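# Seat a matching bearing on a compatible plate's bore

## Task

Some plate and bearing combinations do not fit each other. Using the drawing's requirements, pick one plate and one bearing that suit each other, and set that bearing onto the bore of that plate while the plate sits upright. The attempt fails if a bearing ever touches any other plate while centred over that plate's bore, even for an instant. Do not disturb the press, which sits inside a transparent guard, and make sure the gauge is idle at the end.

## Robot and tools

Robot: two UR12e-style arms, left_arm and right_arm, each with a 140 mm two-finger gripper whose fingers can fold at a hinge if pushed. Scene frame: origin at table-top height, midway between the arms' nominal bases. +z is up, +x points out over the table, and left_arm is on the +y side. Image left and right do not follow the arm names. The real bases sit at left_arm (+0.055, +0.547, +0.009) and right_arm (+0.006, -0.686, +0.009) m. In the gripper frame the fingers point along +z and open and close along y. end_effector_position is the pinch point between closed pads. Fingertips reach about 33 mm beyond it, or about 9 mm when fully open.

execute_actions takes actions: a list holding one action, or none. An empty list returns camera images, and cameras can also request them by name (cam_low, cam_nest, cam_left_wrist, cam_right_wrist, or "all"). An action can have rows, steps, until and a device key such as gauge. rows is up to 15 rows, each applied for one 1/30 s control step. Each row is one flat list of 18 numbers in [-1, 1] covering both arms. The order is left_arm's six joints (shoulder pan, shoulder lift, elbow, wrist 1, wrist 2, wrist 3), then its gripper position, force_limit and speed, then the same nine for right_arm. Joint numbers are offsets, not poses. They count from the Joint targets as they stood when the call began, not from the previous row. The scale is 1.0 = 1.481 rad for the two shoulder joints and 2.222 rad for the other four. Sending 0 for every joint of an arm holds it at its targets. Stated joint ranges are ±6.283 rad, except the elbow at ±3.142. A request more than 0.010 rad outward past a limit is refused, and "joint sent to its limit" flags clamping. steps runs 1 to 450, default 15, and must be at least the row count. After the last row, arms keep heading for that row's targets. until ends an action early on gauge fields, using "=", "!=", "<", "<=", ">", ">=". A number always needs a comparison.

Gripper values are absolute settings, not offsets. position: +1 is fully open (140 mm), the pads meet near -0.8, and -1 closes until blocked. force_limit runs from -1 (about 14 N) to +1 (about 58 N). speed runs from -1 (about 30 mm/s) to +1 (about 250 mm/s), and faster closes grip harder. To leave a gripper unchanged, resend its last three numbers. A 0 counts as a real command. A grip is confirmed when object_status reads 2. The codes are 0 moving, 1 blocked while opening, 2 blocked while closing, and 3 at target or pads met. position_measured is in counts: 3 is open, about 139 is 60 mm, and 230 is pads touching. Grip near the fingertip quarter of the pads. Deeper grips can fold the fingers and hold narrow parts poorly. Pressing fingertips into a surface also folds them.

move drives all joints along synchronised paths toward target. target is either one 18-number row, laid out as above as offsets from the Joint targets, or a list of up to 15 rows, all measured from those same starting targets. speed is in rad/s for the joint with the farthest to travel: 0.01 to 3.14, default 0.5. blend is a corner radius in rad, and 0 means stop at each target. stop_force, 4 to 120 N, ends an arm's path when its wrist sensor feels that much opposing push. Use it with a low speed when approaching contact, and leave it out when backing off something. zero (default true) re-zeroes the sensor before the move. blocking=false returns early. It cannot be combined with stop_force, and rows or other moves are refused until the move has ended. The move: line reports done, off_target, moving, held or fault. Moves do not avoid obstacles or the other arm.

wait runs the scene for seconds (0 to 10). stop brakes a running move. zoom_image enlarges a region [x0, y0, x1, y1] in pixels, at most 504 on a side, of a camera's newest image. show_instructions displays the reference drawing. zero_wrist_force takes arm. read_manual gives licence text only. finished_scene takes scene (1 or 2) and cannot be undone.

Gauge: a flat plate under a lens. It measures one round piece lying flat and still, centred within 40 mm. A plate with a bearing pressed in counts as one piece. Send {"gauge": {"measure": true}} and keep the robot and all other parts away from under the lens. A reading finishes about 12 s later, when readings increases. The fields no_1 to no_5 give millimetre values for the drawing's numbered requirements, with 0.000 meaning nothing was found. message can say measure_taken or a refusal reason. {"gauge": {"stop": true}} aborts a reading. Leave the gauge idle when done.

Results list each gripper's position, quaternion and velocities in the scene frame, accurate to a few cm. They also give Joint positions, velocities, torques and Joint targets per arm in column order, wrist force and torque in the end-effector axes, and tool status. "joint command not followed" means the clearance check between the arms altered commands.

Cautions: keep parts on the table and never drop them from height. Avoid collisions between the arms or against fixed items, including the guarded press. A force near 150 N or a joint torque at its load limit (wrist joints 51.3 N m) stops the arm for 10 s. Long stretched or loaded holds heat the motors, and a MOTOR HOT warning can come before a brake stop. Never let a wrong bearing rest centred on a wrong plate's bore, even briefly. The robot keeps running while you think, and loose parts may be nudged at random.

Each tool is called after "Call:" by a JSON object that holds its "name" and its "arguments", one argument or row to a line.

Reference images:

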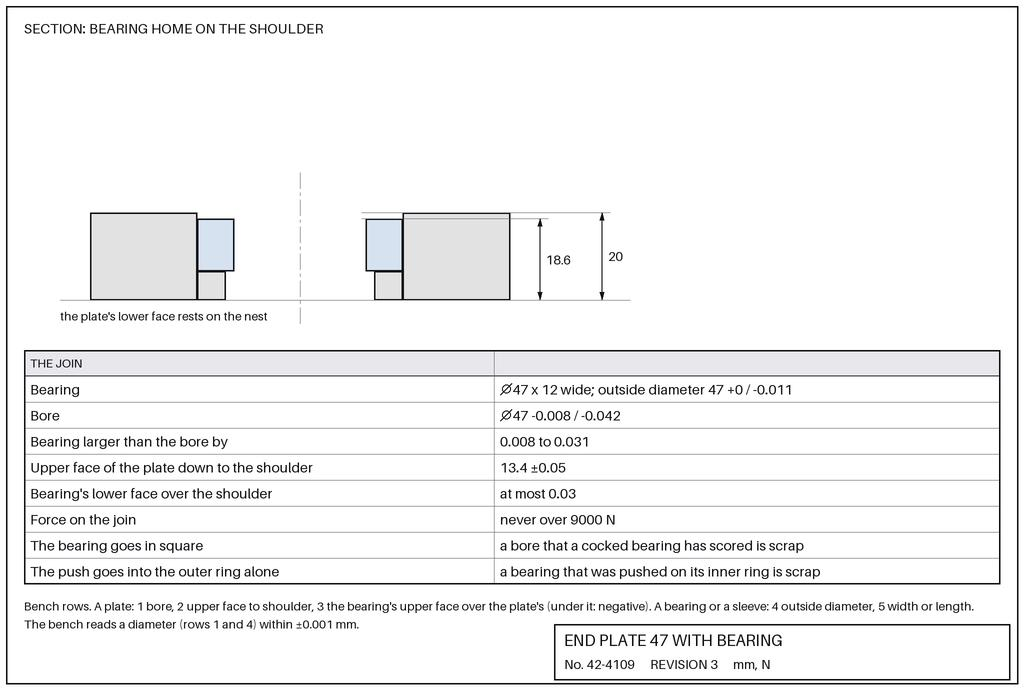

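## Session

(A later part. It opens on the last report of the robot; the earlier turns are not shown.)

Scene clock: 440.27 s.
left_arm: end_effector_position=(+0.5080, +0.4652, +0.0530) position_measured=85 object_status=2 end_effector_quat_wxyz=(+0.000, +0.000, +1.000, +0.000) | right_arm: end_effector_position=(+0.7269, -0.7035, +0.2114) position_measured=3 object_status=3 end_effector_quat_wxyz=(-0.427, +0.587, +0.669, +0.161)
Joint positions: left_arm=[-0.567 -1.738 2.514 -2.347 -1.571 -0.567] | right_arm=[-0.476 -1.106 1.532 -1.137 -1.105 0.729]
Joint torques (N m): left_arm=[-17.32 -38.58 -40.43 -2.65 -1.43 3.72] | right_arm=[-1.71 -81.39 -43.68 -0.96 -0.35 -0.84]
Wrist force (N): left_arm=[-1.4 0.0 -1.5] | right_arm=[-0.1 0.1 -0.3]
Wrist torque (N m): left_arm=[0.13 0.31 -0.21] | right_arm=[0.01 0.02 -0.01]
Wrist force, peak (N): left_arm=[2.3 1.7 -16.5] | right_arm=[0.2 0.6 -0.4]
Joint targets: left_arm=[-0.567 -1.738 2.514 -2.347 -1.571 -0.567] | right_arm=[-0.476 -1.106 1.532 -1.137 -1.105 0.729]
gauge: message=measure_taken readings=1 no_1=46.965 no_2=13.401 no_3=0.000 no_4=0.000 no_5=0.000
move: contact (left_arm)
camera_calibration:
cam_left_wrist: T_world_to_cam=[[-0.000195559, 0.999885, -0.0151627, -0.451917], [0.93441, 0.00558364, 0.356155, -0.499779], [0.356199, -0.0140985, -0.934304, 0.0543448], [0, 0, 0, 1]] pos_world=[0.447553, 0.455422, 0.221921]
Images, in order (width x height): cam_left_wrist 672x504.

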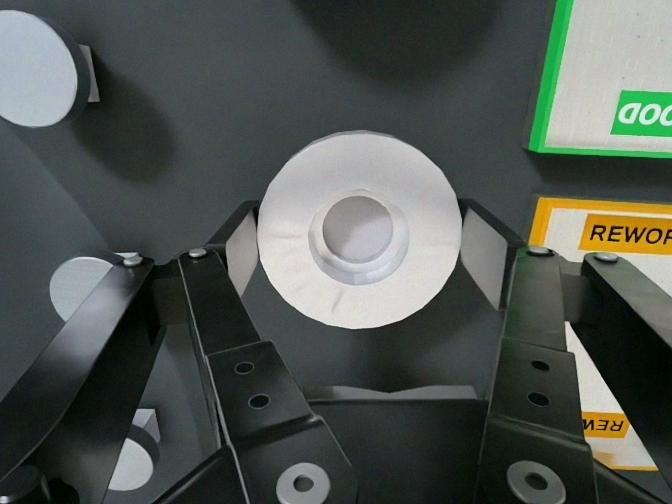

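Call:
{"name": "move", "arguments": {
  "target": [
    [0,0,0,0,0,0,0.6,0.3,-1,0,0,0,0,0,0,1,1,1],
    [0,-0.133,-0.0815,0.1706,0,0,0.6,0.3,-1,0,0,0,0,0,0,1,1,1],
    [-0.1175,-0.0263,-0.1287,0.1467,0,-0.0783,0.175,-1,-0.3,0,0,0,0,0,0,1,1,1],
    [-0.1236,0.0993,-0.0582,-0.0078,0,-0.0824,0.175,-1,-0.3,0,0,0,0,0,0,1,1,1]
  ],
  "speed": [0.5,0.3,0.6,0.2]
}}

Call:
{"name": "move", "arguments": {
  "target": [0,0,0,0,0,0,-1,-0.5,-1,0,0,0,0,0,0,1,1,1]
}}

Scene clock: 462.70 s.
left_arm: end_effector_position=(+0.5458, +0.3279, +0.0542) position_measured=107 object_status=3 end_effector_quat_wxyz=(+0.000, +0.000, +1.000, +0.000) | right_arm: end_effector_position=(+0.7269, -0.7035, +0.2114) position_measured=3 object_status=3 end_effector_quat_wxyz=(-0.427, +0.587, +0.669, +0.161)
Joint positions: left_arm=[-0.75 -1.591 2.384 -2.364 -1.571 -0.75] | right_arm=[-0.476 -1.106 1.532 -1.137 -1.105 0.729]
Joint torques (N m): left_arm=[-17.9 -28.53 -29.61 -8.12 -1.24 -4.25] | right_arm=[-1.06 -83.75 -44.35 -0.9 -0.68 -0.8]
Wrist force (N): left_arm=[0.1 -0.6 0.0] | right_arm=[0.1 0.2 -0.4]
Wrist torque (N m): left_arm=[0.00 0.19 -0.04] | right_arm=[0.03 -0.02 -0.01]
Wrist force, peak (N): left_arm=[1.6 4.3 0.4] | right_arm=[-0.1 0.5 -0.7]
Joint targets: left_arm=[-0.750 -1.591 2.384 -2.364 -1.571 -0.750] | right_arm=[-0.476 -1.106 1.532 -1.137 -1.105 0.729]
gauge: message=measure_taken readings=1 no_1=46.965 no_2=13.401 no_3=0.000 no_4=0.000 no_5=0.000
move: done

Scene clock: 464.03 s.
left_arm: end_effector_position=(+0.5458, +0.3280, +0.0541) position_measured=160 object_status=0 end_effector_quat_wxyz=(+0.000, +0.000, +1.000, +0.000) | right_arm: end_effector_position=(+0.7269, -0.7035, +0.2114) position_measured=3 object_status=3 end_effector_quat_wxyz=(-0.427, +0.587, +0.669, +0.161)
Joint positions: left_arm=[-0.75 -1.591 2.384 -2.364 -1.571 -0.75] | right_arm=[-0.476 -1.106 1.532 -1.137 -1.105 0.729]
Joint torques (N m): left_arm=[-17.77 -26.03 -29.2 -7.39 -1.28 -4.21] | right_arm=[0.47 -80.57 -44.57 -1.11 -0.62 -0.5]
Wrist force (N): left_arm=[3.1 1.7 -13.0] | right_arm=[0.1 0.3 -0.4]
Wrist torque (N m): left_arm=[-0.04 0.29 -0.04] | right_arm=[0.05 -0.02 -0.01]
Wrist force, peak (N): left_arm=[3.3 1.9 -13.0] | right_arm=[0.2 0.6 -0.5]
Joint targets: left_arm=[-0.750 -1.591 2.384 -2.364 -1.571 -0.750] | right_arm=[-0.476 -1.106 1.532 -1.137 -1.105 0.729]
gauge: message=measure_taken readings=1 no_1=46.965 no_2=13.401 no_3=0.000 no_4=0.000 no_5=0.000
move: done

Call:
{"name": "move", "arguments": {
  "target": [
    [0.0061,-0.1256,-0.0702,0.1544,0,0.0041,-1,-0.5,-1,0,0,0,0,0,0,1,1,1],
    [0.3818,0.1203,-0.1106,0.0305,0,-0.4525,-1,-0.5,-1,0,0,0,0,0,0,1,1,1],
    [0.5233,0.3084,-0.2909,0.0854,0,-0.3582,-1,-0.5,-1,0,0,0,0,0,0,1,1,1]
  ],
  "speed": [0.2,0.8,0.4],
  "blend": [0,0.1,0]
}}

Call:
{"name": "move", "arguments": {
  "target": [0,0.0207,0.0081,-0.0227,0,0,-1,-0.5,-1,0,0,0,0,0,0,1,1,1],
  "speed": 0.02,
  "stop_force": 4,
  "cameras": ["cam_left_wrist"]
}}

Scene clock: 486.37 s.
left_arm: end_effector_position=(+0.8997, +0.7425, +0.0795) position_measured=160 object_status=2 end_effector_quat_wxyz=(+0.000, +0.707, -0.707, +0.000) | right_arm: end_effector_position=(+0.7269, -0.7035, +0.2114) position_measured=3 object_status=3 end_effector_quat_wxyz=(-0.427, +0.587, +0.669, +0.161)
Joint positions: left_arm=[0.025 -1.134 1.738 -2.174 -1.571 -1.546] | right_arm=[-0.476 -1.106 1.532 -1.137 -1.105 0.729]
Joint torques (N m): left_arm=[20.16 -74.69 -48.09 -2.93 -1.49 3.55] | right_arm=[2.36 -82.81 -43.65 -1.07 -0.6 -0.67]
Wrist force (N): left_arm=[-0.1 0.0 2.6] | right_arm=[-0.1 0.5 -0.3]
Wrist torque (N m): left_arm=[0.18 0.37 -0.19] | right_arm=[0.10 0.04 -0.01]
Wrist force, peak (N): left_arm=[3.1 2.2 -13.4] | right_arm=[0.2 0.6 -0.7]
Joint targets: left_arm=[0.025 -1.134 1.738 -2.174 -1.571 -1.546] | right_arm=[-0.476 -1.106 1.532 -1.137 -1.105 0.729]
gauge: message=measure_taken readings=1 no_1=46.965 no_2=13.401 no_3=0.000 no_4=0.000 no_5=0.000
move: done

Scene clock: 489.43 s.
left_arm: end_effector_position=(+0.9007, +0.7426, +0.0574) position_measured=160 object_status=2 end_effector_quat_wxyz=(+0.000, +0.707, -0.707, +0.000) | right_arm: end_effector_position=(+0.7269, -0.7035, +0.2114) position_measured=3 object_status=3 end_effector_quat_wxyz=(-0.427, +0.587, +0.669, +0.161)
Joint positions: left_arm=[0.025 -1.112 1.751 -2.211 -1.571 -1.546] | right_arm=[-0.476 -1.106 1.532 -1.137 -1.105 0.729]
Joint torques (N m): left_arm=[13.25 -102.42 -47.12 -3.05 -1.57 3.77] | right_arm=[-0.25 -83.64 -43.95 -1.09 -0.7 -1]
Wrist force (N): left_arm=[-0.2 -0.2 2.6] | right_arm=[0.0 0.1 -0.5]
Wrist torque (N m): left_arm=[0.12 0.40 -0.20] | right_arm=[0.01 0.00 -0.01]
Wrist force, peak (N): left_arm=[0.9 8.9 -14.4] | right_arm=[0.1 0.5 -0.5]
Joint targets: left_arm=[0.025 -1.112 1.751 -2.211 -1.571 -1.546] | right_arm=[-0.476 -1.106 1.532 -1.137 -1.105 0.729]
gauge: message=measure_taken readings=1 no_1=46.965 no_2=13.401 no_3=0.000 no_4=0.000 no_5=0.000
move: contact (left_arm); left_arm: the wrist 1 is farthest, 0.014 rad from its target
camera_calibration:
cam_left_wrist: T_world_to_cam=[[-0.999873, -0.000448201, -0.0159014, 0.91417], [-0.00608604, 0.934332, 0.356353, -0.712375], [0.0146974, 0.356405, -0.934216, -0.0450337], [0, 0, 0, 1]] pos_world=[0.910381, 0.682054, 0.226322]
Images, in order (width x height): cam_left_wrist 672x504.

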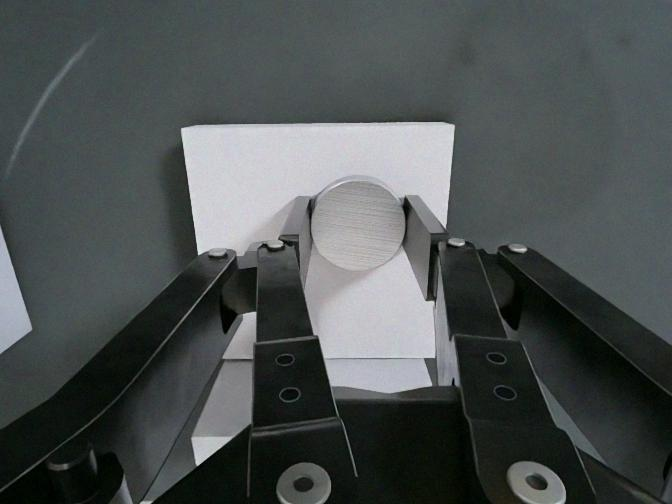

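Call:
{"name": "move", "arguments": {
  "target": [0,0.003,0.0012,-0.0032,0,0,-1,-0.5,-1,0,0,0,0,0,0,1,1,1],
  "speed": 0.01,
  "stop_force": 4
}}

Call:
{"name": "move", "arguments": {
  "target": [
    [0,0,0,0,0,0,0.175,-0.5,-0.7,0,0,0,0,0,0,1,1,1],
    [0,-0.015,-0.006,0.0165,0,0,0.175,-0.5,-0.7,0,0,0,0,0,0,1,1,1],
    [-0.1415,-0.2032,0.1742,-0.0382,0,-0.0942,0.175,-0.5,-0.7,0,0,0,0,0,0,1,1,1],
    [-0.1566,-0.385,0.1624,0.0948,0,-0.0942,0.175,-0.5,-0.7,0,0,0,0,0,0,1,1,1]
  ],
  "speed": [0.5,0.1,0.6,0.6],
  "blend": [0,0,0.05,0]
}}

Call:
{"name": "execute_actions", "arguments": {
  "actions": [
    {"gauge":{"measure":true},"steps":420,"until":{"gauge":{"readings":[">",1]}}}
  ]
}}

Scene clock: 507.27 s.
left_arm: end_effector_position=(+0.9008, +0.7426, +0.0571) position_measured=160 object_status=2 end_effector_quat_wxyz=(+0.000, +0.707, -0.707, +0.000) | right_arm: end_effector_position=(+0.7269, -0.7035, +0.2114) position_measured=3 object_status=3 end_effector_quat_wxyz=(-0.427, +0.587, +0.669, +0.161)
Joint positions: left_arm=[0.025 -1.111 1.751 -2.211 -1.571 -1.546] | right_arm=[-0.476 -1.106 1.532 -1.137 -1.105 0.729]
Joint torques (N m): left_arm=[-12.83 -97.32 -44.88 -2.58 -1.46 3.08] | right_arm=[0.01 -83.21 -43.61 -0.96 -0.6 -1]
Wrist force (N): left_arm=[-0.2 0.9 -3.2] | right_arm=[-0.1 0.0 -0.3]
Wrist torque (N m): left_arm=[0.08 0.42 -0.21] | right_arm=[0.00 0.03 -0.01]
Wrist force, peak (N): left_arm=[0.6 7.2 -14.7] | right_arm=[0.4 0.5 -0.5]
Joint targets: left_arm=[0.025 -1.111 1.751 -2.211 -1.571 -1.546] | right_arm=[-0.476 -1.106 1.532 -1.137 -1.105 0.729]
gauge: message=measure_taken readings=1 no_1=46.965 no_2=13.401 no_3=0.000 no_4=0.000 no_5=0.000
move: contact (left_arm)

Scene clock: 510.67 s.
left_arm: end_effector_position=(+0.6502, +0.6002, +0.2195) position_measured=107 object_status=3 end_effector_quat_wxyz=(+0.000, +0.699, -0.715, +0.000) | right_arm: end_effector_position=(+0.7269, -0.7035, +0.2114) position_measured=3 object_status=3 end_effector_quat_wxyz=(-0.427, +0.587, +0.669, +0.161)
Joint positions: left_arm=[-0.207 -1.681 2.112 -2.001 -1.571 -1.756] | right_arm=[-0.476 -1.106 1.532 -1.137 -1.105 0.729]
Joint torques (N m): left_arm=[-17.87 -55.51 -51.19 -2.79 -1.32 -4.22] | right_arm=[-2.65 -83.55 -43.54 -0.72 -0.69 -0.87]
Wrist force (N): left_arm=[0.0 -0.3 0.7] | right_arm=[-0.1 0.4 -0.4]
Wrist torque (N m): left_arm=[0.13 0.22 0.06] | right_arm=[0.09 0.03 -0.01]
Wrist force, peak (N): left_arm=[1.7 1.0 3.7] | right_arm=[-0.1 0.5 -0.6]
Joint targets: left_arm=[-0.207 -1.682 2.112 -2.001 -1.571 -1.756] | right_arm=[-0.476 -1.106 1.532 -1.137 -1.105 0.729]
gauge: message=measure_taken readings=1 no_1=46.965 no_2=13.401 no_3=0.000 no_4=0.000 no_5=0.000
move: done

Scene clock: 522.87 s.
left_arm: end_effector_position=(+0.6501, +0.6002, +0.2196) position_measured=107 object_status=3 end_effector_quat_wxyz=(+0.000, +0.699, -0.715, +0.000) | right_arm: end_effector_position=(+0.7269, -0.7035, +0.2114) position_measured=3 object_status=3 end_effector_quat_wxyz=(-0.427, +0.587, +0.669, +0.161)
Joint positions: left_arm=[-0.207 -1.682 2.112 -2.001 -1.571 -1.756] | right_arm=[-0.476 -1.106 1.532 -1.137 -1.105 0.729]
Joint torques (N m): left_arm=[-16.94 -54.29 -51.46 -3.23 -1.12 -3.95] | right_arm=[-0.22 -83.31 -43.24 -1.11 -0.66 -1.14]
Wrist force (N): left_arm=[0.1 -0.2 0.8] | right_arm=[-0.2 0.2 -0.5]
Wrist torque (N m): left_arm=[0.14 0.20 0.06] | right_arm=[0.03 0.05 -0.01]
Wrist force, peak (N): left_arm=[0.5 -0.6 1.1] | right_arm=[-0.3 0.3 -0.7]
Joint targets: left_arm=[-0.207 -1.682 2.112 -2.001 -1.571 -1.756] | right_arm=[-0.476 -1.106 1.532 -1.137 -1.105 0.729]
Tool commands: left_gripper/position=+0.175 left_gripper/force_limit=-0.5 left_gripper/speed=-0.7 right_gripper/position=+1.0 right_gripper/force_limit=+1.0 right_gripper/speed=+1.0
gauge: message=measure_taken readings=2 no_1=0.000 no_2=0.000 no_3=0.000 no_4=46.992 no_5=12.000

Call:
{"name": "move", "arguments": {
  "target": [
    [0.0151,0.1818,0.0118,-0.133,0,0,0.175,-0.5,-0.7,0,0,0,0,0,0,1,1,1],
    [0.1566,0.37,-0.1684,-0.0783,0,0.0942,0.175,-0.5,-0.7,0,0,0,0,0,0,1,1,1],
    [0.1566,0.385,-0.1624,-0.0948,0,0.0942,0.175,-0.5,-0.7,0,0,0,0,0,0,1,1,1],
    [0.1566,0.385,-0.1624,-0.0948,0,0.0942,-1,-0.5,-1,0,0,0,0,0,0,1,1,1]
  ],
  "speed": [0.6,0.5,0.1,0.5],
  "blend": [0.05,0,0,0],
  "cameras": ["cam_left_wrist"]
}}

Scene clock: 553.23 s.
left_arm: end_effector_position=(+0.9008, +0.7426, +0.0571) position_measured=160 object_status=0 end_effector_quat_wxyz=(+0.000, +0.707, -0.707, +0.000) | right_arm: end_effector_position=(+0.7269, -0.7035, +0.2114) position_measured=3 object_status=3 end_effector_quat_wxyz=(-0.427, +0.587, +0.669, +0.161)
Joint positions: left_arm=[0.025 -1.111 1.751 -2.211 -1.571 -1.546] | right_arm=[-0.476 -1.106 1.532 -1.137 -1.105 0.729]
Joint torques (N m): left_arm=[20.15 -75.29 -33.46 -7.21 -0.98 3.76] | right_arm=[-0.66 -82.49 -44.29 -1.15 -0.92 -1.4]
Wrist force (N): left_arm=[0.4 2.5 -8.2] | right_arm=[0.0 0.2 -0.4]
Wrist torque (N m): left_arm=[0.05 0.40 -0.21] | right_arm=[0.03 0.00 -0.01]
Wrist force, peak (N): left_arm=[0.4 2.5 -8.2] | right_arm=[-0.2 0.6 -0.7]
Joint targets: left_arm=[0.025 -1.111 1.751 -2.211 -1.571 -1.546] | right_arm=[-0.476 -1.106 1.532 -1.137 -1.105 0.729]
gauge: message=measure_taken readings=2 no_1=0.000 no_2=0.000 no_3=0.000 no_4=46.992 no_5=12.000
move: done
camera_calibration:
cam_left_wrist: T_world_to_cam=[[-0.99987, -0.000470049, -0.0161235, 0.914228], [-0.00618559, 0.934332, 0.35635, -0.712177], [0.0148972, 0.356404, -0.934213, -0.0454956], [0, 0, 0, 1]] pos_world=[0.910381, 0.682054, 0.226022]
Images, in order (width x height): cam_left_wrist 672x504.

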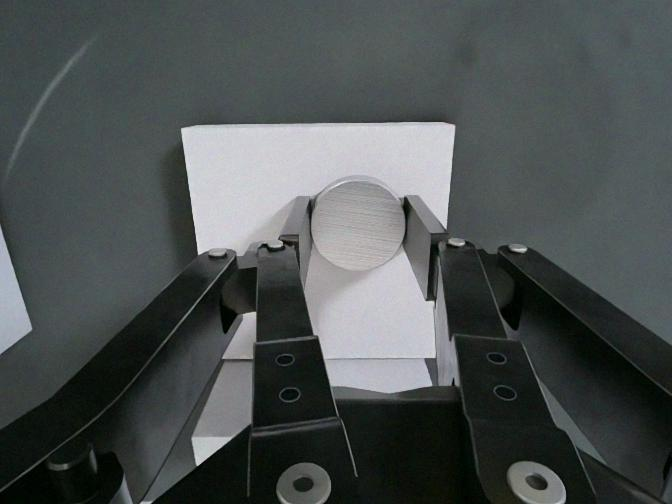

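Call:
{"name": "move", "arguments": {
  "target": [
    [0,-0.0155,-0.006,0.0165,0,0,-1,-0.5,-1,0,0,0,0,0,0,1,1,1],
    [-0.1415,-0.2038,0.1742,-0.0383,0,-0.0942,-1,-0.5,-1,0,0,0,0,0,0,1,1,1],
    [-0.1566,-0.3856,0.1625,0.0945,0,-0.0942,-1,-0.5,-1,0,0,0,0,0,0,1,1,1],
    [-0.4,-0.5088,0.305,0.0343,0,0.4404,-1,-0.5,-1,0,0,0,0,0,0,1,1,1],
    [-0.4,-0.4575,0.331,-0.026,0,0.4404,-1,-0.5,-1,0,0,0,0,0,0,1,1,1]
  ],
  "speed": [0.1,0.5,0.8,0.8,0.1],
  "blend": [0,0.1,0.1,0,0],
  "cameras": ["cam_left_wrist","cam_low"]
}}

Call:
{"name": "zoom_image", "arguments": {
  "camera": "cam_left_wrist",
  "region": [236, 110, 486, 360]
}}

Scene clock: 591.93 s.
left_arm: end_effector_position=(+0.5076, +0.4652, +0.0803) position_measured=160 object_status=2 end_effector_quat_wxyz=(+0.000, +0.000, +1.000, +0.000) | right_arm: end_effector_position=(+0.7269, -0.7035, +0.2114) position_measured=3 object_status=3 end_effector_quat_wxyz=(-0.427, +0.587, +0.669, +0.161)
Joint positions: left_arm=[-0.567 -1.789 2.486 -2.269 -1.571 -0.568] | right_arm=[-0.476 -1.106 1.532 -1.137 -1.105 0.729]
Joint torques (N m): left_arm=[-17.59 -11.77 -32.46 -7.97 -0.62 3.65] | right_arm=[1.25 -81.06 -42.91 -1.11 -0.99 -0.99]
Wrist force (N): left_arm=[-0.5 -0.2 1.2] | right_arm=[0.1 0.4 -0.4]
Wrist torque (N m): left_arm=[0.08 0.35 -0.18] | right_arm=[0.09 -0.01 -0.01]
Wrist force, peak (N): left_arm=[0.3 2.9 -8.5] | right_arm=[0.2 0.2 -0.9]
Joint targets: left_arm=[-0.567 -1.789 2.486 -2.269 -1.571 -0.568] | right_arm=[-0.476 -1.106 1.532 -1.137 -1.105 0.729]
gauge: message=measure_taken readings=2 no_1=0.000 no_2=0.000 no_3=0.000 no_4=46.992 no_5=12.000
move: done
camera_calibration:
cam_left_wrist: T_world_to_cam=[[-0.000101555, 0.999877, -0.0156652, -0.451515], [0.934152, 0.00568536, 0.356829, -0.509137], [0.356874, -0.0145974, -0.934038, 0.0798892], [0, 0, 0, 1]] pos_world=[0.447055, 0.45552, 0.249221]
Images, in order (width x height): cam_low 672x504, cam_left_wrist 672x504.

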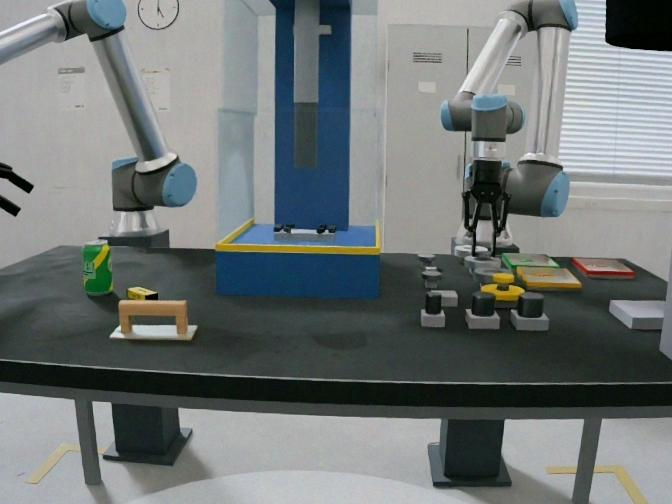

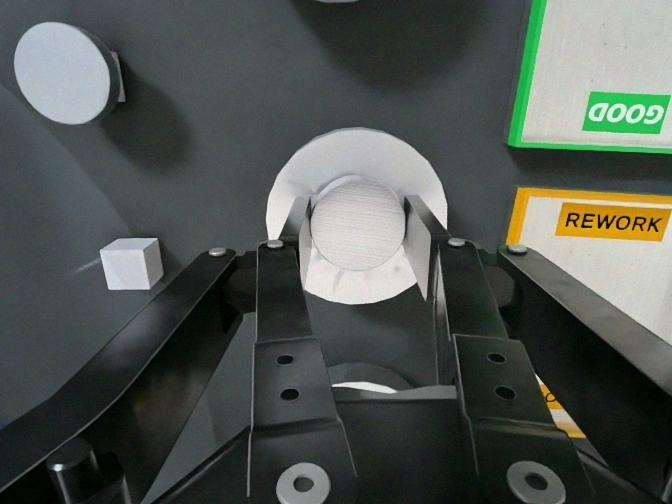

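Scaled by 2.016 from the camera's 672x504 image, which has a finer 960x720 frame.

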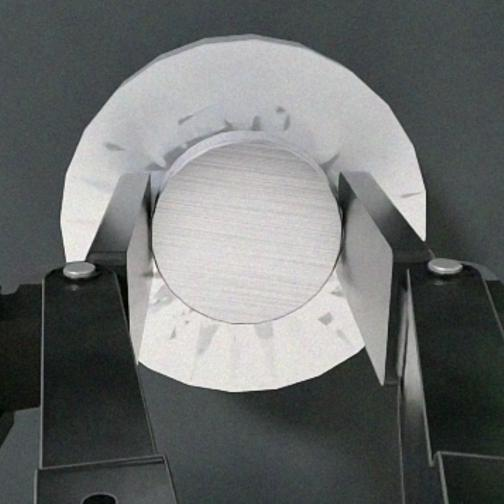

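Call:
{"name": "move", "arguments": {
  "target": [-0.0005,0.0142,0.0062,-0.0152,0,0,-1,-0.5,-1,0,0,0,0,0,0,1,1,1],
  "speed": 0.012,
  "stop_force": 4,
  "cameras": ["cam_left_wrist"]
}}

Call:
{"name": "zoom_image", "arguments": {
  "camera": "cam_left_wrist",
  "region": [236, 110, 486, 360]
}}

Scene clock: 610.60 s.
left_arm: end_effector_position=(+0.5073, +0.4652, +0.0740) position_measured=160 object_status=2 end_effector_quat_wxyz=(+0.000, +0.000, +1.000, +0.000) | right_arm: end_effector_position=(+0.7269, -0.7035, +0.2114) position_measured=3 object_status=3 end_effector_quat_wxyz=(-0.427, +0.587, +0.669, +0.161)
Joint positions: left_arm=[-0.568 -1.779 2.493 -2.286 -1.571 -0.568] | right_arm=[-0.476 -1.106 1.532 -1.137 -1.105 0.729]
Joint torques (N m): left_arm=[-13.69 -37.23 -43.17 -2.59 -0.35 3.6] | right_arm=[-1.52 -82.74 -43.93 -0.97 -1.3 -1.03]
Wrist force (N): left_arm=[-0.4 -0.5 -2.1] | right_arm=[0.0 0.2 -0.5]
Wrist torque (N m): left_arm=[0.09 0.27 -0.18] | right_arm=[0.04 0.01 -0.01]
Wrist force, peak (N): left_arm=[-0.6 2.0 -8.9] | right_arm=[0.2 0.4 -0.8]
Joint targets: left_arm=[-0.568 -1.779 2.493 -2.286 -1.571 -0.568] | right_arm=[-0.476 -1.106 1.532 -1.137 -1.105 0.729]
gauge: message=measure_taken readings=2 no_1=0.000 no_2=0.000 no_3=0.000 no_4=46.992 no_5=12.000
move: contact (left_arm); left_arm: the wrist 1 is farthest, 0.017 rad from its target
camera_calibration:
cam_left_wrist: T_world_to_cam=[[0.000195843, 0.999882, -0.0153369, -0.45183], [0.934298, 0.00528454, 0.356453, -0.506398], [0.356492, -0.0143991, -0.934187, 0.074229], [0, 0, 0, 1]] pos_world=[0.446754, 0.455522, 0.242921]
Images, in order (width x height): cam_left_wrist 672x504.

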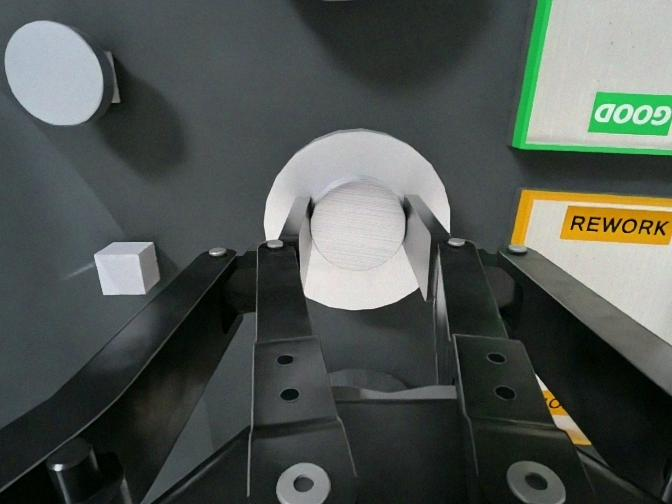

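Scaled by 2.016 from the camera's 672x504 image, which has a finer 960x720 frame.

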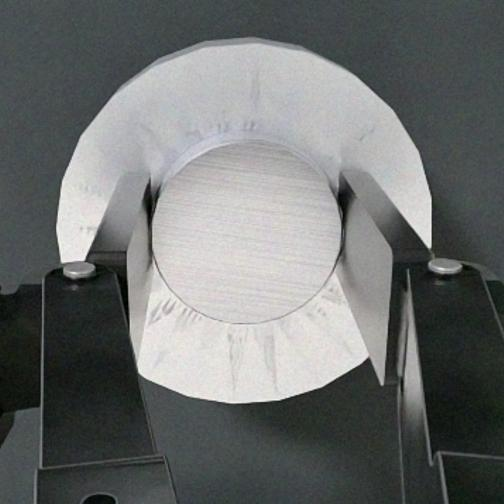

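Call:
{"name": "move", "arguments": {
  "target": [
    [0,0,0,0,0,0,0.175,-0.5,-1,0,0,0,0,0,0,1,1,1],
    [0,-0.105,-0.072,0.143,0,0,0.175,-0.5,-1,0,0,0,0,0,0,1,1,1]
  ],
  "speed": [0.5,0.2],
  "cameras": ["cam_left_wrist"]
}}

Call:
{"name": "zoom_image", "arguments": {
  "camera": "cam_left_wrist",
  "region": [250, 100, 450, 300]
}}

Scene clock: 623.70 s.
left_arm: end_effector_position=(+0.5097, +0.4637, +0.1993) position_measured=107 object_status=3 end_effector_quat_wxyz=(-0.001, +0.000, +1.000, +0.001) | right_arm: end_effector_position=(+0.7269, -0.7035, +0.2114) position_measured=3 object_status=3 end_effector_quat_wxyz=(-0.427, +0.587, +0.669, +0.161)
Joint positions: left_arm=[-0.568 -1.934 2.333 -1.968 -1.571 -0.568] | right_arm=[-0.476 -1.106 1.532 -1.137 -1.105 0.729]
Joint torques (N m): left_arm=[11.58 -32.82 -51.62 -2.66 -0.41 3.52] | right_arm=[1.76 -82.18 -42.22 -1.22 -1.15 -0.95]
Wrist force (N): left_arm=[-0.5 0.0 0.3] | right_arm=[-0.4 0.1 -0.3]
Wrist torque (N m): left_arm=[0.11 0.37 -0.20] | right_arm=[0.02 0.10 -0.01]
Wrist force, peak (N): left_arm=[-0.4 -0.7 -2.1] | right_arm=[0.2 0.3 -1.0]
Joint targets: left_arm=[-0.568 -1.934 2.333 -1.968 -1.571 -0.568] | right_arm=[-0.476 -1.106 1.532 -1.137 -1.105 0.729]
gauge: message=measure_taken readings=2 no_1=0.000 no_2=0.000 no_3=0.000 no_4=46.992 no_5=12.000
move: done
camera_calibration:
cam_left_wrist: T_world_to_cam=[[0.000152818, 0.9999, -0.0141669, -0.448631], [0.934983, 0.00488203, 0.354658, -0.553163], [0.354691, -0.0133001, -0.934889, 0.190925], [0, 0, 0, 1]] pos_world=[0.449547, 0.453826, 0.368321]
Images, in order (width x height): cam_left_wrist 672x504.

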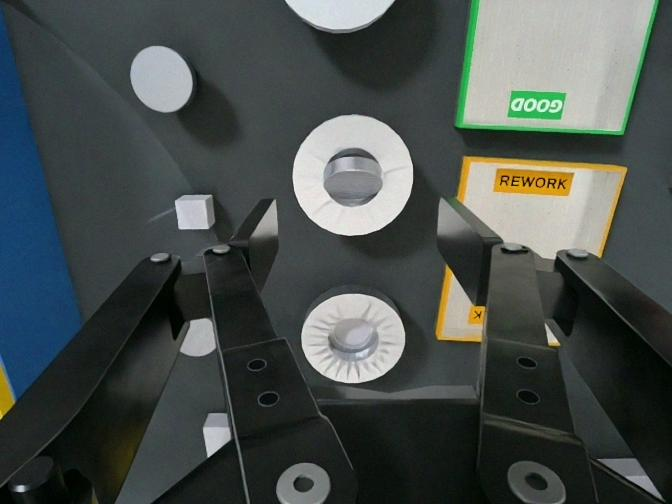

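Scaled by 2.520 from the camera's 672x504 image, which has a finer 960x720 frame.

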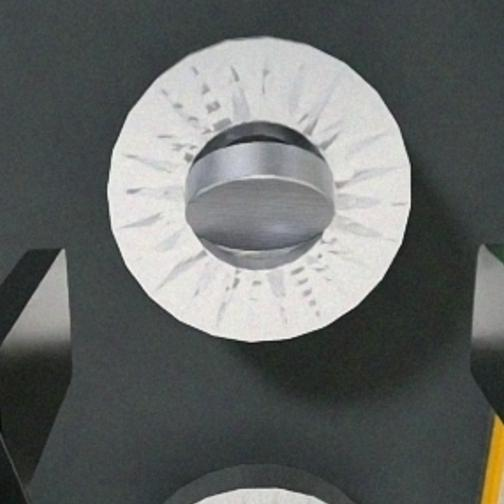

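Call:
{"name": "execute_actions", "arguments": {
  "actions": [],
  "cameras": ["cam_low","cam_left_wrist"]
}}

Call:
{"name": "zoom_image", "arguments": {
  "camera": "cam_low",
  "region": [450, 230, 530, 300]
}}

Call:
{"name": "zoom_image", "arguments": {
  "camera": "cam_left_wrist",
  "region": [310, 130, 400, 220]
}}

Scene clock: 649.53 s.
left_arm: end_effector_position=(+0.5097, +0.4637, +0.1994) position_measured=107 object_status=3 end_effector_quat_wxyz=(-0.001, +0.000, +1.000, +0.001) | right_arm: end_effector_position=(+0.7269, -0.7035, +0.2114) position_measured=3 object_status=3 end_effector_quat_wxyz=(-0.427, +0.587, +0.669, +0.161)
Joint positions: left_arm=[-0.568 -1.934 2.333 -1.968 -1.571 -0.568] | right_arm=[-0.476 -1.106 1.532 -1.137 -1.105 0.729]
Joint velocities: within noise
Joint torques (N m): left_arm=[10.25 -31.49 -52.6 -2.97 -0.78 3.39] | right_arm=[0.48 -85.6 -42.8 -0.7 -1.28 -1]
Wrist force (N): left_arm=[-0.2 -0.1 0.4] | right_arm=[-0.1 0.1 -0.4]
Wrist torque (N m): left_arm=[0.09 0.30 -0.20] | right_arm=[0.02 0.02 -0.01]
Wrist force, peak (N): left_arm=[-0.7 0.0 0.6] | right_arm=[-0.2 0.5 -0.8]
Joint targets: left_arm=[-0.568 -1.934 2.333 -1.968 -1.571 -0.568] | right_arm=[-0.476 -1.106 1.532 -1.137 -1.105 0.729]
Tool commands: left_gripper/position=+0.175 left_gripper/force_limit=-0.5 left_gripper/speed=-1.0 right_gripper/position=+1.0 right_gripper/force_limit=+1.0 right_gripper/speed=+1.0
gauge: message=measure_taken readings=2 no_1=0.000 no_2=0.000 no_3=0.000 no_4=46.992 no_5=12.000
camera_calibration:
cam_left_wrist: T_world_to_cam=[[0.000153714, 0.9999, -0.0141667, -0.44863], [0.93495, 0.00488234, 0.354745, -0.553123], [0.354779, -0.0132997, -0.934856, 0.191002], [0, 0, 0, 1]] pos_world=[0.449448, 0.453826, 0.368421]
Images, in order (width x height): cam_low 672x504, cam_left_wrist 672x504.

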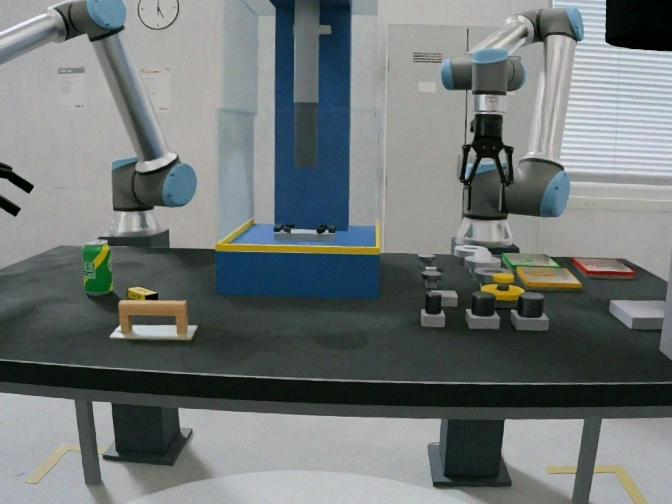

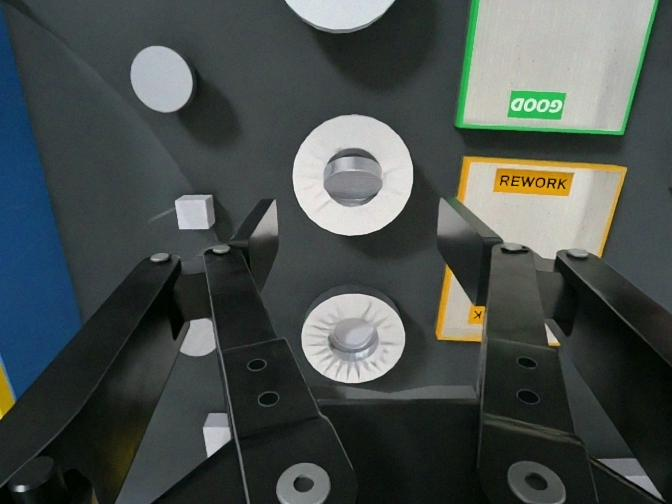

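Scaled by 6.300 from the camera's 672x504 image, which has a finer 960x720 frame.

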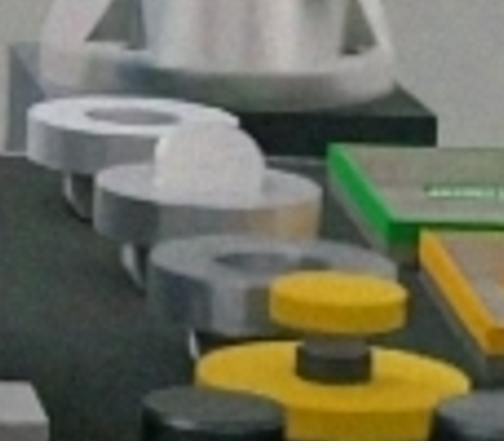

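Scaled by 5.600 from the camera's 672x504 image, which has a finer 960x720 frame.

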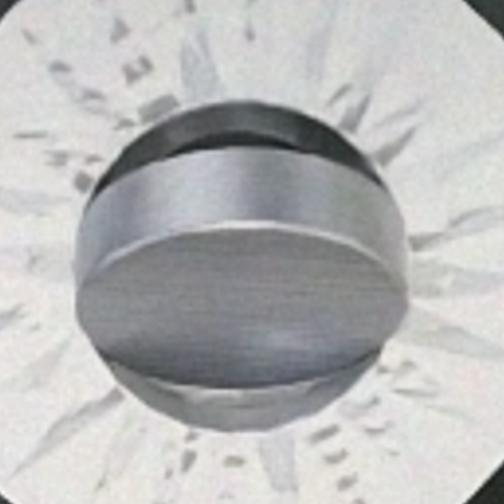

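Call:
{"name": "move", "arguments": {
  "target": [
    [0.0018,0.1102,0.0718,-0.146,0,0.0012,0.175,-1,-1,0,0,0,0,0,0,1,1,1],
    [0.0018,0.1102,0.0718,-0.146,0,0.0012,-1,-1,-1,0,0,0,0,0,0,1,1,1]
  ],
  "speed": 0.2,
  "cameras": ["cam_left_wrist"]
}}

Call:
{"name": "wait", "arguments": {
  "seconds": 0.5
}}

Scene clock: 684.23 s.
left_arm: end_effector_position=(+0.5090, +0.4655, +0.0718) position_measured=136 object_status=0 end_effector_quat_wxyz=(+0.000, +0.000, +1.000, +0.000) | right_arm: end_effector_position=(+0.7269, -0.7035, +0.2114) position_measured=3 object_status=3 end_effector_quat_wxyz=(-0.427, +0.587, +0.669, +0.161)
Joint positions: left_arm=[-0.565 -1.771 2.493 -2.292 -1.571 -0.565] | right_arm=[-0.476 -1.106 1.532 -1.137 -1.105 0.729]
Joint torques (N m): left_arm=[15.59 -11.84 -31.05 -4.46 -1.27 3.79] | right_arm=[-0.97 -82.39 -42.63 -1.02 -1.14 -0.99]
Wrist force (N): left_arm=[2.6 2.8 -26.9] | right_arm=[0.1 0.1 -0.5]
Wrist torque (N m): left_arm=[-0.02 0.31 -0.19] | right_arm=[0.02 -0.01 -0.01]
Wrist force, peak (N): left_arm=[2.3 2.6 -26.9] | right_arm=[0.1 0.3 -1.0]
Joint targets: left_arm=[-0.565 -1.771 2.493 -2.292 -1.571 -0.565] | right_arm=[-0.476 -1.106 1.532 -1.137 -1.105 0.729]
gauge: message=measure_taken readings=2 no_1=0.000 no_2=0.000 no_3=0.000 no_4=46.992 no_5=12.000
move: done
camera_calibration:
cam_left_wrist: T_world_to_cam=[[0.000211261, 0.999886, -0.0151143, -0.452227], [0.934457, 0.00518445, 0.356039, -0.507222], [0.356077, -0.0141988, -0.934349, 0.0716707], [0, 0, 0, 1]] pos_world=[0.448552, 0.455823, 0.240721]
Images, in order (width x height): cam_left_wrist 672x504.

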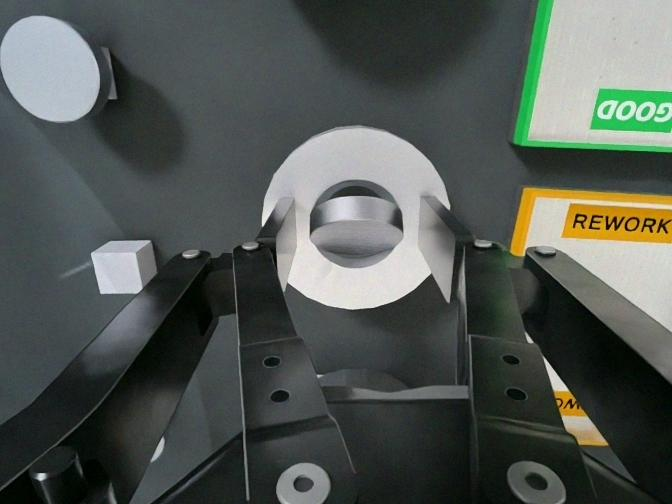

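Scene clock: 684.73 s.
left_arm: end_effector_position=(+0.5090, +0.4655, +0.0718) position_measured=136 object_status=2 end_effector_quat_wxyz=(+0.000, +0.000, +1.000, +0.000) | right_arm: end_effector_position=(+0.7269, -0.7035, +0.2114) position_measured=3 object_status=3 end_effector_quat_wxyz=(-0.427, +0.587, +0.669, +0.161)
Joint positions: left_arm=[-0.565 -1.771 2.493 -2.292 -1.571 -0.565] | right_arm=[-0.476 -1.106 1.532 -1.137 -1.105 0.729]
Joint torques (N m): left_arm=[11.02 -11.43 -31 -1.63 -1.31 3.5] | right_arm=[-0.84 -83.63 -42.41 -1.01 -1.46 -1.43]
Wrist force (N): left_arm=[2.5 2.7 -26.7] | right_arm=[-0.1 0.0 -0.3]
Wrist torque (N m): left_arm=[-0.04 0.34 -0.19] | right_arm=[0.00 0.03 -0.01]
Wrist force, peak (N): left_arm=[2.6 2.6 -26.9] | right_arm=[0.1 0.4 -0.6]
Joint targets: left_arm=[-0.565 -1.771 2.493 -2.292 -1.571 -0.565] | right_arm=[-0.476 -1.106 1.532 -1.137 -1.105 0.729]
Tool commands: left_gripper/position=-1.0 left_gripper/force_limit=-1.0 left_gripper/speed=-1.0 right_gripper/position=+1.0 right_gripper/force_limit=+1.0 right_gripper/speed=+1.0
gauge: message=measure_taken readings=2 no_1=0.000 no_2=0.000 no_3=0.000 no_4=46.992 no_5=12.000
wait: 0.50 s

Call:
{"name": "move", "arguments": {
  "target": [
    [0,0,0,0,0,0,0.175,-1,-1,0,0,0,0,0,0,1,1,1],
    [0,-0.0072,-0.0016,0.0064,0,0,0.175,-1,-1,0,0,0,0,0,0,1,1,1],
    [0,-0.0072,-0.0016,0.0064,0,0,-1,-1,-1,0,0,0,0,0,0,1,1,1]
  ],
  "speed": 0.1,
  "cameras": ["cam_left_wrist"]
}}

Call:
{"name": "wait", "arguments": {
  "seconds": 0.7
}}

Scene clock: 706.67 s.
left_arm: end_effector_position=(+0.5081, +0.4661, +0.0766) position_measured=160 object_status=0 end_effector_quat_wxyz=(+0.000, +0.000, +1.000, +0.000) | right_arm: end_effector_position=(+0.7269, -0.7035, +0.2114) position_measured=3 object_status=3 end_effector_quat_wxyz=(-0.427, +0.587, +0.669, +0.161)
Joint positions: left_arm=[-0.565 -1.782 2.489 -2.278 -1.571 -0.565] | right_arm=[-0.476 -1.106 1.532 -1.137 -1.105 0.729]
Joint torques (N m): left_arm=[-12.81 -33.89 -41.5 -2.85 -1.24 -0.16] | right_arm=[-0.15 -83.65 -43.2 -0.83 -1.15 -0.72]
Wrist force (N): left_arm=[-0.2 0.6 -3.3] | right_arm=[0.0 0.3 -0.5]
Wrist torque (N m): left_arm=[0.11 0.37 -0.19] | right_arm=[0.07 0.01 -0.02]
Wrist force, peak (N): left_arm=[2.3 2.7 -27.1] | right_arm=[0.2 0.2 -1.0]
Joint targets: left_arm=[-0.565 -1.782 2.489 -2.278 -1.571 -0.565] | right_arm=[-0.476 -1.106 1.532 -1.137 -1.105 0.729]
gauge: message=measure_taken readings=2 no_1=0.000 no_2=0.000 no_3=0.000 no_4=46.992 no_5=12.000
move: done
camera_calibration:
cam_left_wrist: T_world_to_cam=[[0.000211261, 0.999886, -0.0151143, -0.452653], [0.934457, 0.00518445, 0.356039, -0.508128], [0.356077, -0.0141988, -0.934349, 0.0765766], [0, 0, 0, 1]] pos_world=[0.447652, 0.456323, 0.245621]
Images, in order (width x height): cam_left_wrist 672x504.

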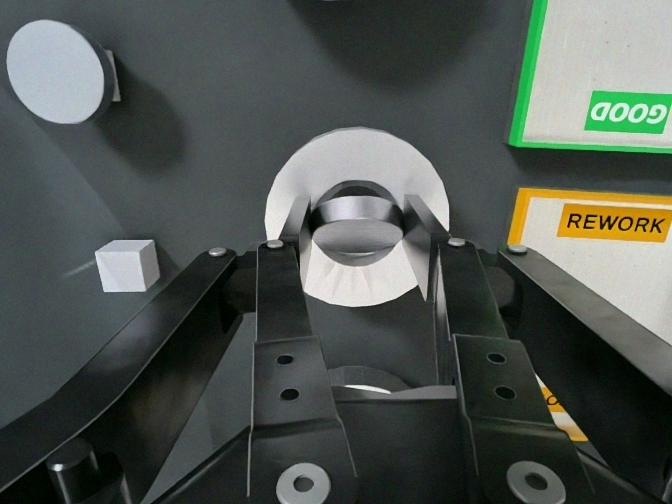

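Scene clock: 707.37 s.
left_arm: end_effector_position=(+0.5081, +0.4661, +0.0766) position_measured=160 object_status=2 end_effector_quat_wxyz=(+0.000, +0.000, +1.000, +0.000) | right_arm: end_effector_position=(+0.7269, -0.7035, +0.2114) position_measured=3 object_status=3 end_effector_quat_wxyz=(-0.427, +0.587, +0.669, +0.161)
Joint positions: left_arm=[-0.565 -1.782 2.489 -2.278 -1.571 -0.565] | right_arm=[-0.476 -1.106 1.532 -1.137 -1.105 0.729]
Joint torques (N m): left_arm=[-13.11 -29.55 -36.31 -3 -1.19 -0.45] | right_arm=[-0.02 -83.72 -43.44 -1.14 -1.01 -1.23]
Wrist force (N): left_arm=[0.0 1.0 -3.1] | right_arm=[0.1 0.3 -0.6]
Wrist torque (N m): left_arm=[0.18 0.33 -0.19] | right_arm=[0.05 -0.02 -0.02]
Wrist force, peak (N): left_arm=[0.5 0.6 -3.4] | right_arm=[-0.2 0.6 -0.4]
Joint targets: left_arm=[-0.565 -1.782 2.489 -2.278 -1.571 -0.565] | right_arm=[-0.476 -1.106 1.532 -1.137 -1.105 0.729]
Tool commands: left_gripper/position=-1.0 left_gripper/force_limit=-1.0 left_gripper/speed=-1.0 right_gripper/position=+1.0 right_gripper/force_limit=+1.0 right_gripper/speed=+1.0
gauge: message=measure_taken readings=2 no_1=0.000 no_2=0.000 no_3=0.000 no_4=46.992 no_5=12.000
wait: 0.70 s

Call:
{"name": "move", "arguments": {
  "target": [
    [0,-0.1033,-0.0702,0.1395,0,0,-1,-1,-1,0,0,0,0,0,0,1,1,1],
    [0.2606,0.2491,-0.1834,0.0175,0,0.1737,-1,-1,-1,0,0,0,0,0,0,1,1,1]
  ],
  "speed": [0.15,0.5],
  "cameras": ["cam_left_wrist"]
}}

Scene clock: 741.10 s.
left_arm: end_effector_position=(+0.7399, +0.6000, +0.0996) position_measured=160 object_status=2 end_effector_quat_wxyz=(+0.000, +0.000, +1.000, +0.000) | right_arm: end_effector_position=(+0.7269, -0.7035, +0.2114) position_measured=3 object_status=3 end_effector_quat_wxyz=(-0.427, +0.587, +0.669, +0.161)
Joint positions: left_arm=[-0.179 -1.413 2.082 -2.239 -1.571 -0.179] | right_arm=[-0.476 -1.106 1.532 -1.137 -1.105 0.729]
Joint torques (N m): left_arm=[19.08 -48.06 -46.13 -7.99 -1.63 3.78] | right_arm=[0 -81.36 -41.91 -1.15 -1.25 -1.12]
Wrist force (N): left_arm=[-0.1 -0.9 1.6] | right_arm=[0.0 0.2 -0.6]
Wrist torque (N m): left_arm=[-0.10 0.31 -0.12] | right_arm=[0.04 0.00 -0.01]
Wrist force, peak (N): left_arm=[-1.8 1.4 3.7] | right_arm=[-0.2 0.3 -0.9]
Joint targets: left_arm=[-0.179 -1.413 2.082 -2.239 -1.571 -0.179] | right_arm=[-0.476 -1.106 1.532 -1.137 -1.105 0.729]
gauge: message=measure_taken readings=2 no_1=0.000 no_2=0.000 no_3=0.000 no_4=46.992 no_5=12.000
move: done
camera_calibration:
cam_left_wrist: T_world_to_cam=[[0.000202997, 0.999886, -0.0151143, -0.586334], [0.934648, 0.00518453, 0.355536, -0.73367], [0.355574, -0.0141987, -0.93454, 0.0176959], [0, 0, 0, 1]] pos_world=[0.67955, 0.590323, 0.268522]
Images, in order (width x height): cam_left_wrist 672x504.

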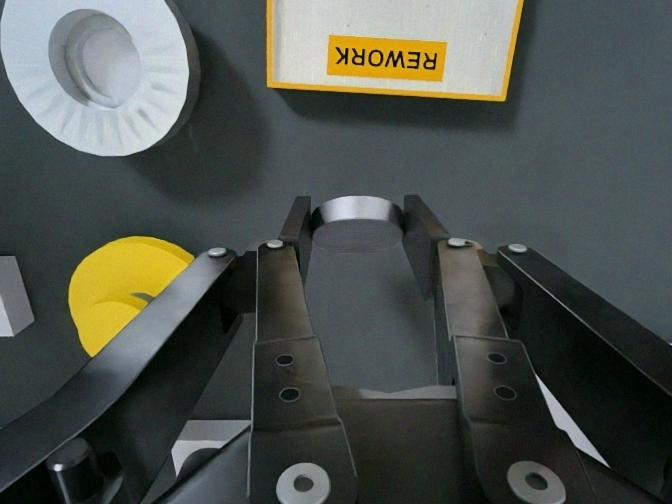

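Call:
{"name": "move", "arguments": {
  "target": [0,0.0548,0.0209,-0.0574,0,0,-1,-1,-1,0,0,0,0,0,0,1,1,1],
  "speed": 0.05,
  "stop_force": 20,
  "cameras": ["cam_left_wrist"]
}}

Scene clock: 753.27 s.
left_arm: end_effector_position=(+0.7399, +0.6001, +0.0355) position_measured=160 object_status=2 end_effector_quat_wxyz=(+0.000, +0.000, +1.000, +0.000) | right_arm: end_effector_position=(+0.7269, -0.7035, +0.2114) position_measured=3 object_status=3 end_effector_quat_wxyz=(-0.427, +0.587, +0.669, +0.161)
Joint positions: left_arm=[-0.179 -1.331 2.128 -2.367 -1.571 -0.179] | right_arm=[-0.476 -1.106 1.532 -1.137 -1.105 0.729]
Joint torques (N m): left_arm=[17.88 -41.64 -20.22 -4.7 -1.87 3.63] | right_arm=[-1.28 -79.6 -42.47 -1.16 -1.22 -1.1]
Wrist force (N): left_arm=[-2.9 -0.4 -11.6] | right_arm=[0.1 0.1 -0.5]
Wrist torque (N m): left_arm=[0.11 0.10 -0.08] | right_arm=[0.01 -0.02 -0.02]
Wrist force, peak (N): left_arm=[-1.3 -0.1 -12.4] | right_arm=[0.0 0.3 -1.0]
Joint targets: left_arm=[-0.179 -1.331 2.128 -2.367 -1.571 -0.179] | right_arm=[-0.476 -1.106 1.532 -1.137 -1.105 0.729]
gauge: message=measure_taken readings=2 no_1=0.000 no_2=0.000 no_3=0.000 no_4=46.992 no_5=12.000
move: done
camera_calibration:
cam_left_wrist: T_world_to_cam=[[0.000108466, 0.999885, -0.0151499, -0.587331], [0.934681, 0.00528421, 0.355447, -0.710944], [0.355487, -0.0141989, -0.934574, -0.0421404], [0, 0, 0, 1]] pos_world=[0.67955, 0.590422, 0.204422]
Images, in order (width x height): cam_left_wrist 672x504.

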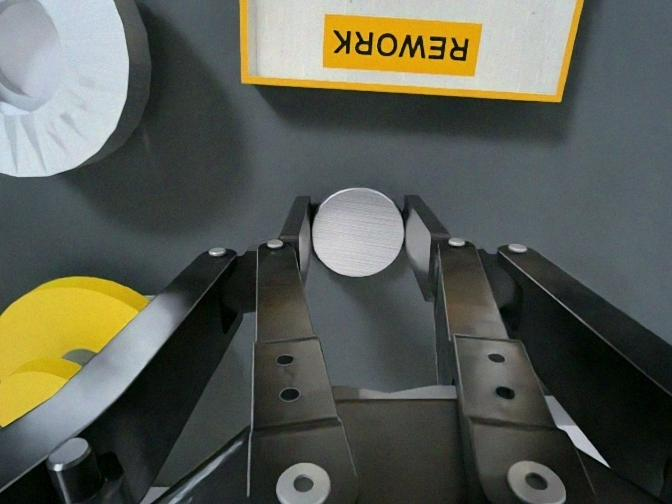

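Call:
{"name": "move", "arguments": {
  "target": [
    [0,0,0,0,0,0,0.25,-0.5,-1,0,0,0,0,0,0,1,1,1],
    [0.0007,0.0035,-0.0038,0.0011,0,0,0.25,-0.5,-1,0,0,0,0,0,0,1,1,1],
    [0.0007,0.0035,-0.0038,0.0011,0,0,-1,-0.5,-1,0,0,0,0,0,0,1,1,1]
  ],
  "speed": 0.1,
  "cameras": ["cam_left_wrist"]
}}

Call:
{"name": "wait", "arguments": {
  "seconds": 0.7
}}

Scene clock: 785.63 s.
left_arm: end_effector_position=(+0.7445, +0.6000, +0.0361) position_measured=160 object_status=0 end_effector_quat_wxyz=(+0.000, -0.001, +1.000, +0.000) | right_arm: end_effector_position=(+0.7269, -0.7035, +0.2114) position_measured=3 object_status=3 end_effector_quat_wxyz=(-0.427, +0.587, +0.669, +0.161)
Joint positions: left_arm=[-0.178 -1.326 2.12 -2.364 -1.571 -0.179] | right_arm=[-0.476 -1.106 1.532 -1.137 -1.105 0.729]
Joint torques (N m): left_arm=[18.4 -51.17 -38.44 -2.77 -1.89 3] | right_arm=[1.05 -82.89 -41.8 -1.21 -1.1 -0.82]
Wrist force (N): left_arm=[2.4 -0.2 -7.4] | right_arm=[-0.1 0.1 -0.4]
Wrist torque (N m): left_arm=[0.10 0.33 -0.08] | right_arm=[0.02 0.02 -0.01]
Wrist force, peak (N): left_arm=[-3.0 -0.4 -12.6] | right_arm=[-0.2 0.4 -1.0]
Joint targets: left_arm=[-0.178 -1.326 2.120 -2.364 -1.571 -0.179] | right_arm=[-0.476 -1.106 1.532 -1.137 -1.105 0.729]
gauge: message=measure_taken readings=2 no_1=0.000 no_2=0.000 no_3=0.000 no_4=46.992 no_5=12.000
move: done
camera_calibration:
cam_left_wrist: T_world_to_cam=[[-0.00091997, 0.999884, -0.0152231, -0.586402], [0.934376, 0.00628331, 0.356234, -0.715908], [0.356288, -0.0138963, -0.934273, -0.043973], [0, 0, 0, 1]] pos_world=[0.684054, 0.590221, 0.205021]
Images, in order (width x height): cam_left_wrist 672x504.

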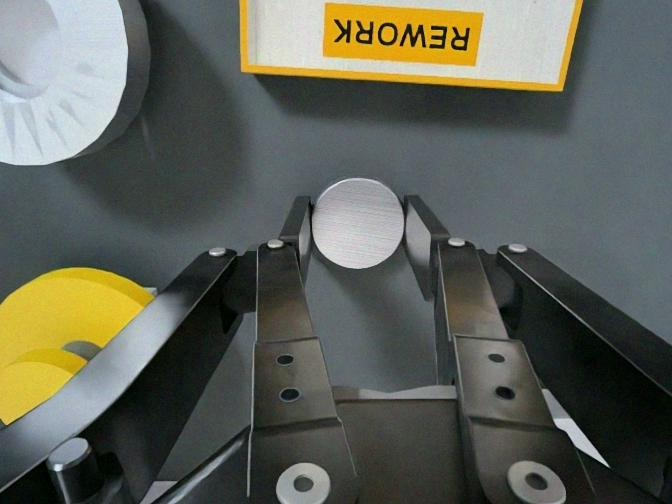

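Scene clock: 786.33 s.
left_arm: end_effector_position=(+0.7445, +0.6000, +0.0361) position_measured=160 object_status=2 end_effector_quat_wxyz=(+0.000, -0.001, +1.000, +0.000) | right_arm: end_effector_position=(+0.7269, -0.7035, +0.2114) position_measured=3 object_status=3 end_effector_quat_wxyz=(-0.427, +0.587, +0.669, +0.161)
Joint positions: left_arm=[-0.178 -1.326 2.12 -2.364 -1.571 -0.179] | right_arm=[-0.476 -1.106 1.532 -1.137 -1.105 0.729]
Joint torques (N m): left_arm=[18.12 -50.89 -32.45 -3.01 -1.77 3] | right_arm=[-1.69 -82.64 -42.7 -1.06 -1.13 -1.16]
Wrist force (N): left_arm=[2.7 -0.3 -7.4] | right_arm=[-0.1 0.2 -0.3]
Wrist torque (N m): left_arm=[0.08 0.27 -0.08] | right_arm=[0.04 0.03 -0.01]
Wrist force, peak (N): left_arm=[2.4 -0.4 -7.7] | right_arm=[-0.3 0.5 -0.6]
Joint targets: left_arm=[-0.178 -1.326 2.120 -2.364 -1.571 -0.179] | right_arm=[-0.476 -1.106 1.532 -1.137 -1.105 0.729]
Tool commands: left_gripper/position=-1.0 left_gripper/force_limit=-0.5 left_gripper/speed=-1.0 right_gripper/position=+1.0 right_gripper/force_limit=+1.0 right_gripper/speed=+1.0
gauge: message=measure_taken readings=2 no_1=0.000 no_2=0.000 no_3=0.000 no_4=46.992 no_5=12.000
wait: 0.70 s

Call:
{"name": "move", "arguments": {
  "target": [
    [0,-0.0548,-0.0209,0.0574,0,0,-1,-0.5,-1,0,0,0,0,0,0,1,1,1],
    [-0.05,-0.15,0,0.14,0,0,-1,-0.5,-1,0,0,0,0,0,0,1,1,1],
    [-0.2629,-0.3637,0.1389,0.1032,0,-0.1748,-1,-0.5,-1,0,0,0,0,0,0,1,1,1],
    [-0.2629,-0.3184,0.1618,0.0501,0,-0.1748,-1,-0.5,-1,0,0,0,0,0,0,1,1,1]
  ],
  "speed": [0.1,0.4,0.5,0.1],
  "blend": [0.02,0.1,0,0],
  "cameras": ["cam_left_wrist"]
}}

Call:
{"name": "zoom_image", "arguments": {
  "camera": "cam_left_wrist",
  "region": [236, 110, 486, 360]
}}

Scene clock: 812.10 s.
left_arm: end_effector_position=(+0.5081, +0.4649, +0.0862) position_measured=160 object_status=2 end_effector_quat_wxyz=(+0.000, +0.000, +1.000, +0.000) | right_arm: end_effector_position=(+0.7269, -0.7035, +0.2114) position_measured=3 object_status=3 end_effector_quat_wxyz=(-0.427, +0.587, +0.669, +0.161)
Joint positions: left_arm=[-0.567 -1.798 2.479 -2.253 -1.571 -0.568] | right_arm=[-0.476 -1.106 1.532 -1.137 -1.105 0.729]
Joint torques (N m): left_arm=[-17.57 -9.83 -33.04 -7.94 -1.77 -4.13] | right_arm=[1.03 -82.58 -41.61 -1.03 -1.37 -1.24]
Wrist force (N): left_arm=[-0.4 0.0 1.2] | right_arm=[0.0 0.2 -0.5]
Wrist torque (N m): left_arm=[0.11 0.34 -0.05] | right_arm=[0.05 0.01 -0.02]
Wrist force, peak (N): left_arm=[2.8 -0.3 -7.8] | right_arm=[-0.1 0.2 -0.9]
Joint targets: left_arm=[-0.567 -1.798 2.479 -2.253 -1.571 -0.568] | right_arm=[-0.476 -1.106 1.532 -1.137 -1.105 0.729]
gauge: message=measure_taken readings=2 no_1=0.000 no_2=0.000 no_3=0.000 no_4=46.992 no_5=12.000
move: done; blend cut to 0.0918 rad at target 2
camera_calibration:
cam_left_wrist: T_world_to_cam=[[0.000123604, 0.999877, -0.0156883, -0.451217], [0.934107, 0.00548518, 0.356952, -0.511534], [0.356994, -0.0146987, -0.933991, 0.0852333], [0, 0, 0, 1]] pos_world=[0.447455, 0.455221, 0.255121]
Images, in order (width x height): cam_left_wrist 672x504.

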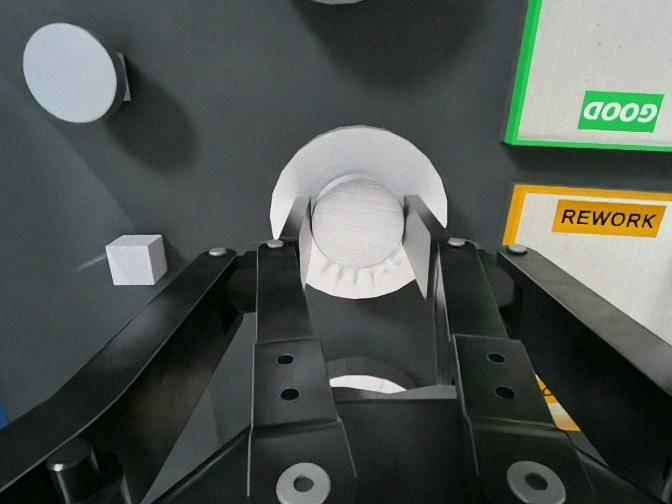

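Scaled by 2.016 from the camera's 672x504 image, which has a finer 960x720 frame.

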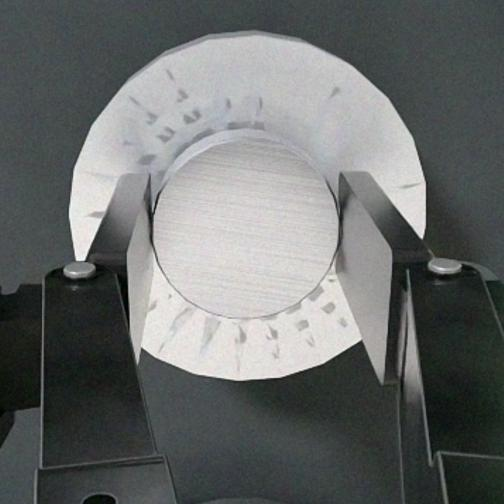

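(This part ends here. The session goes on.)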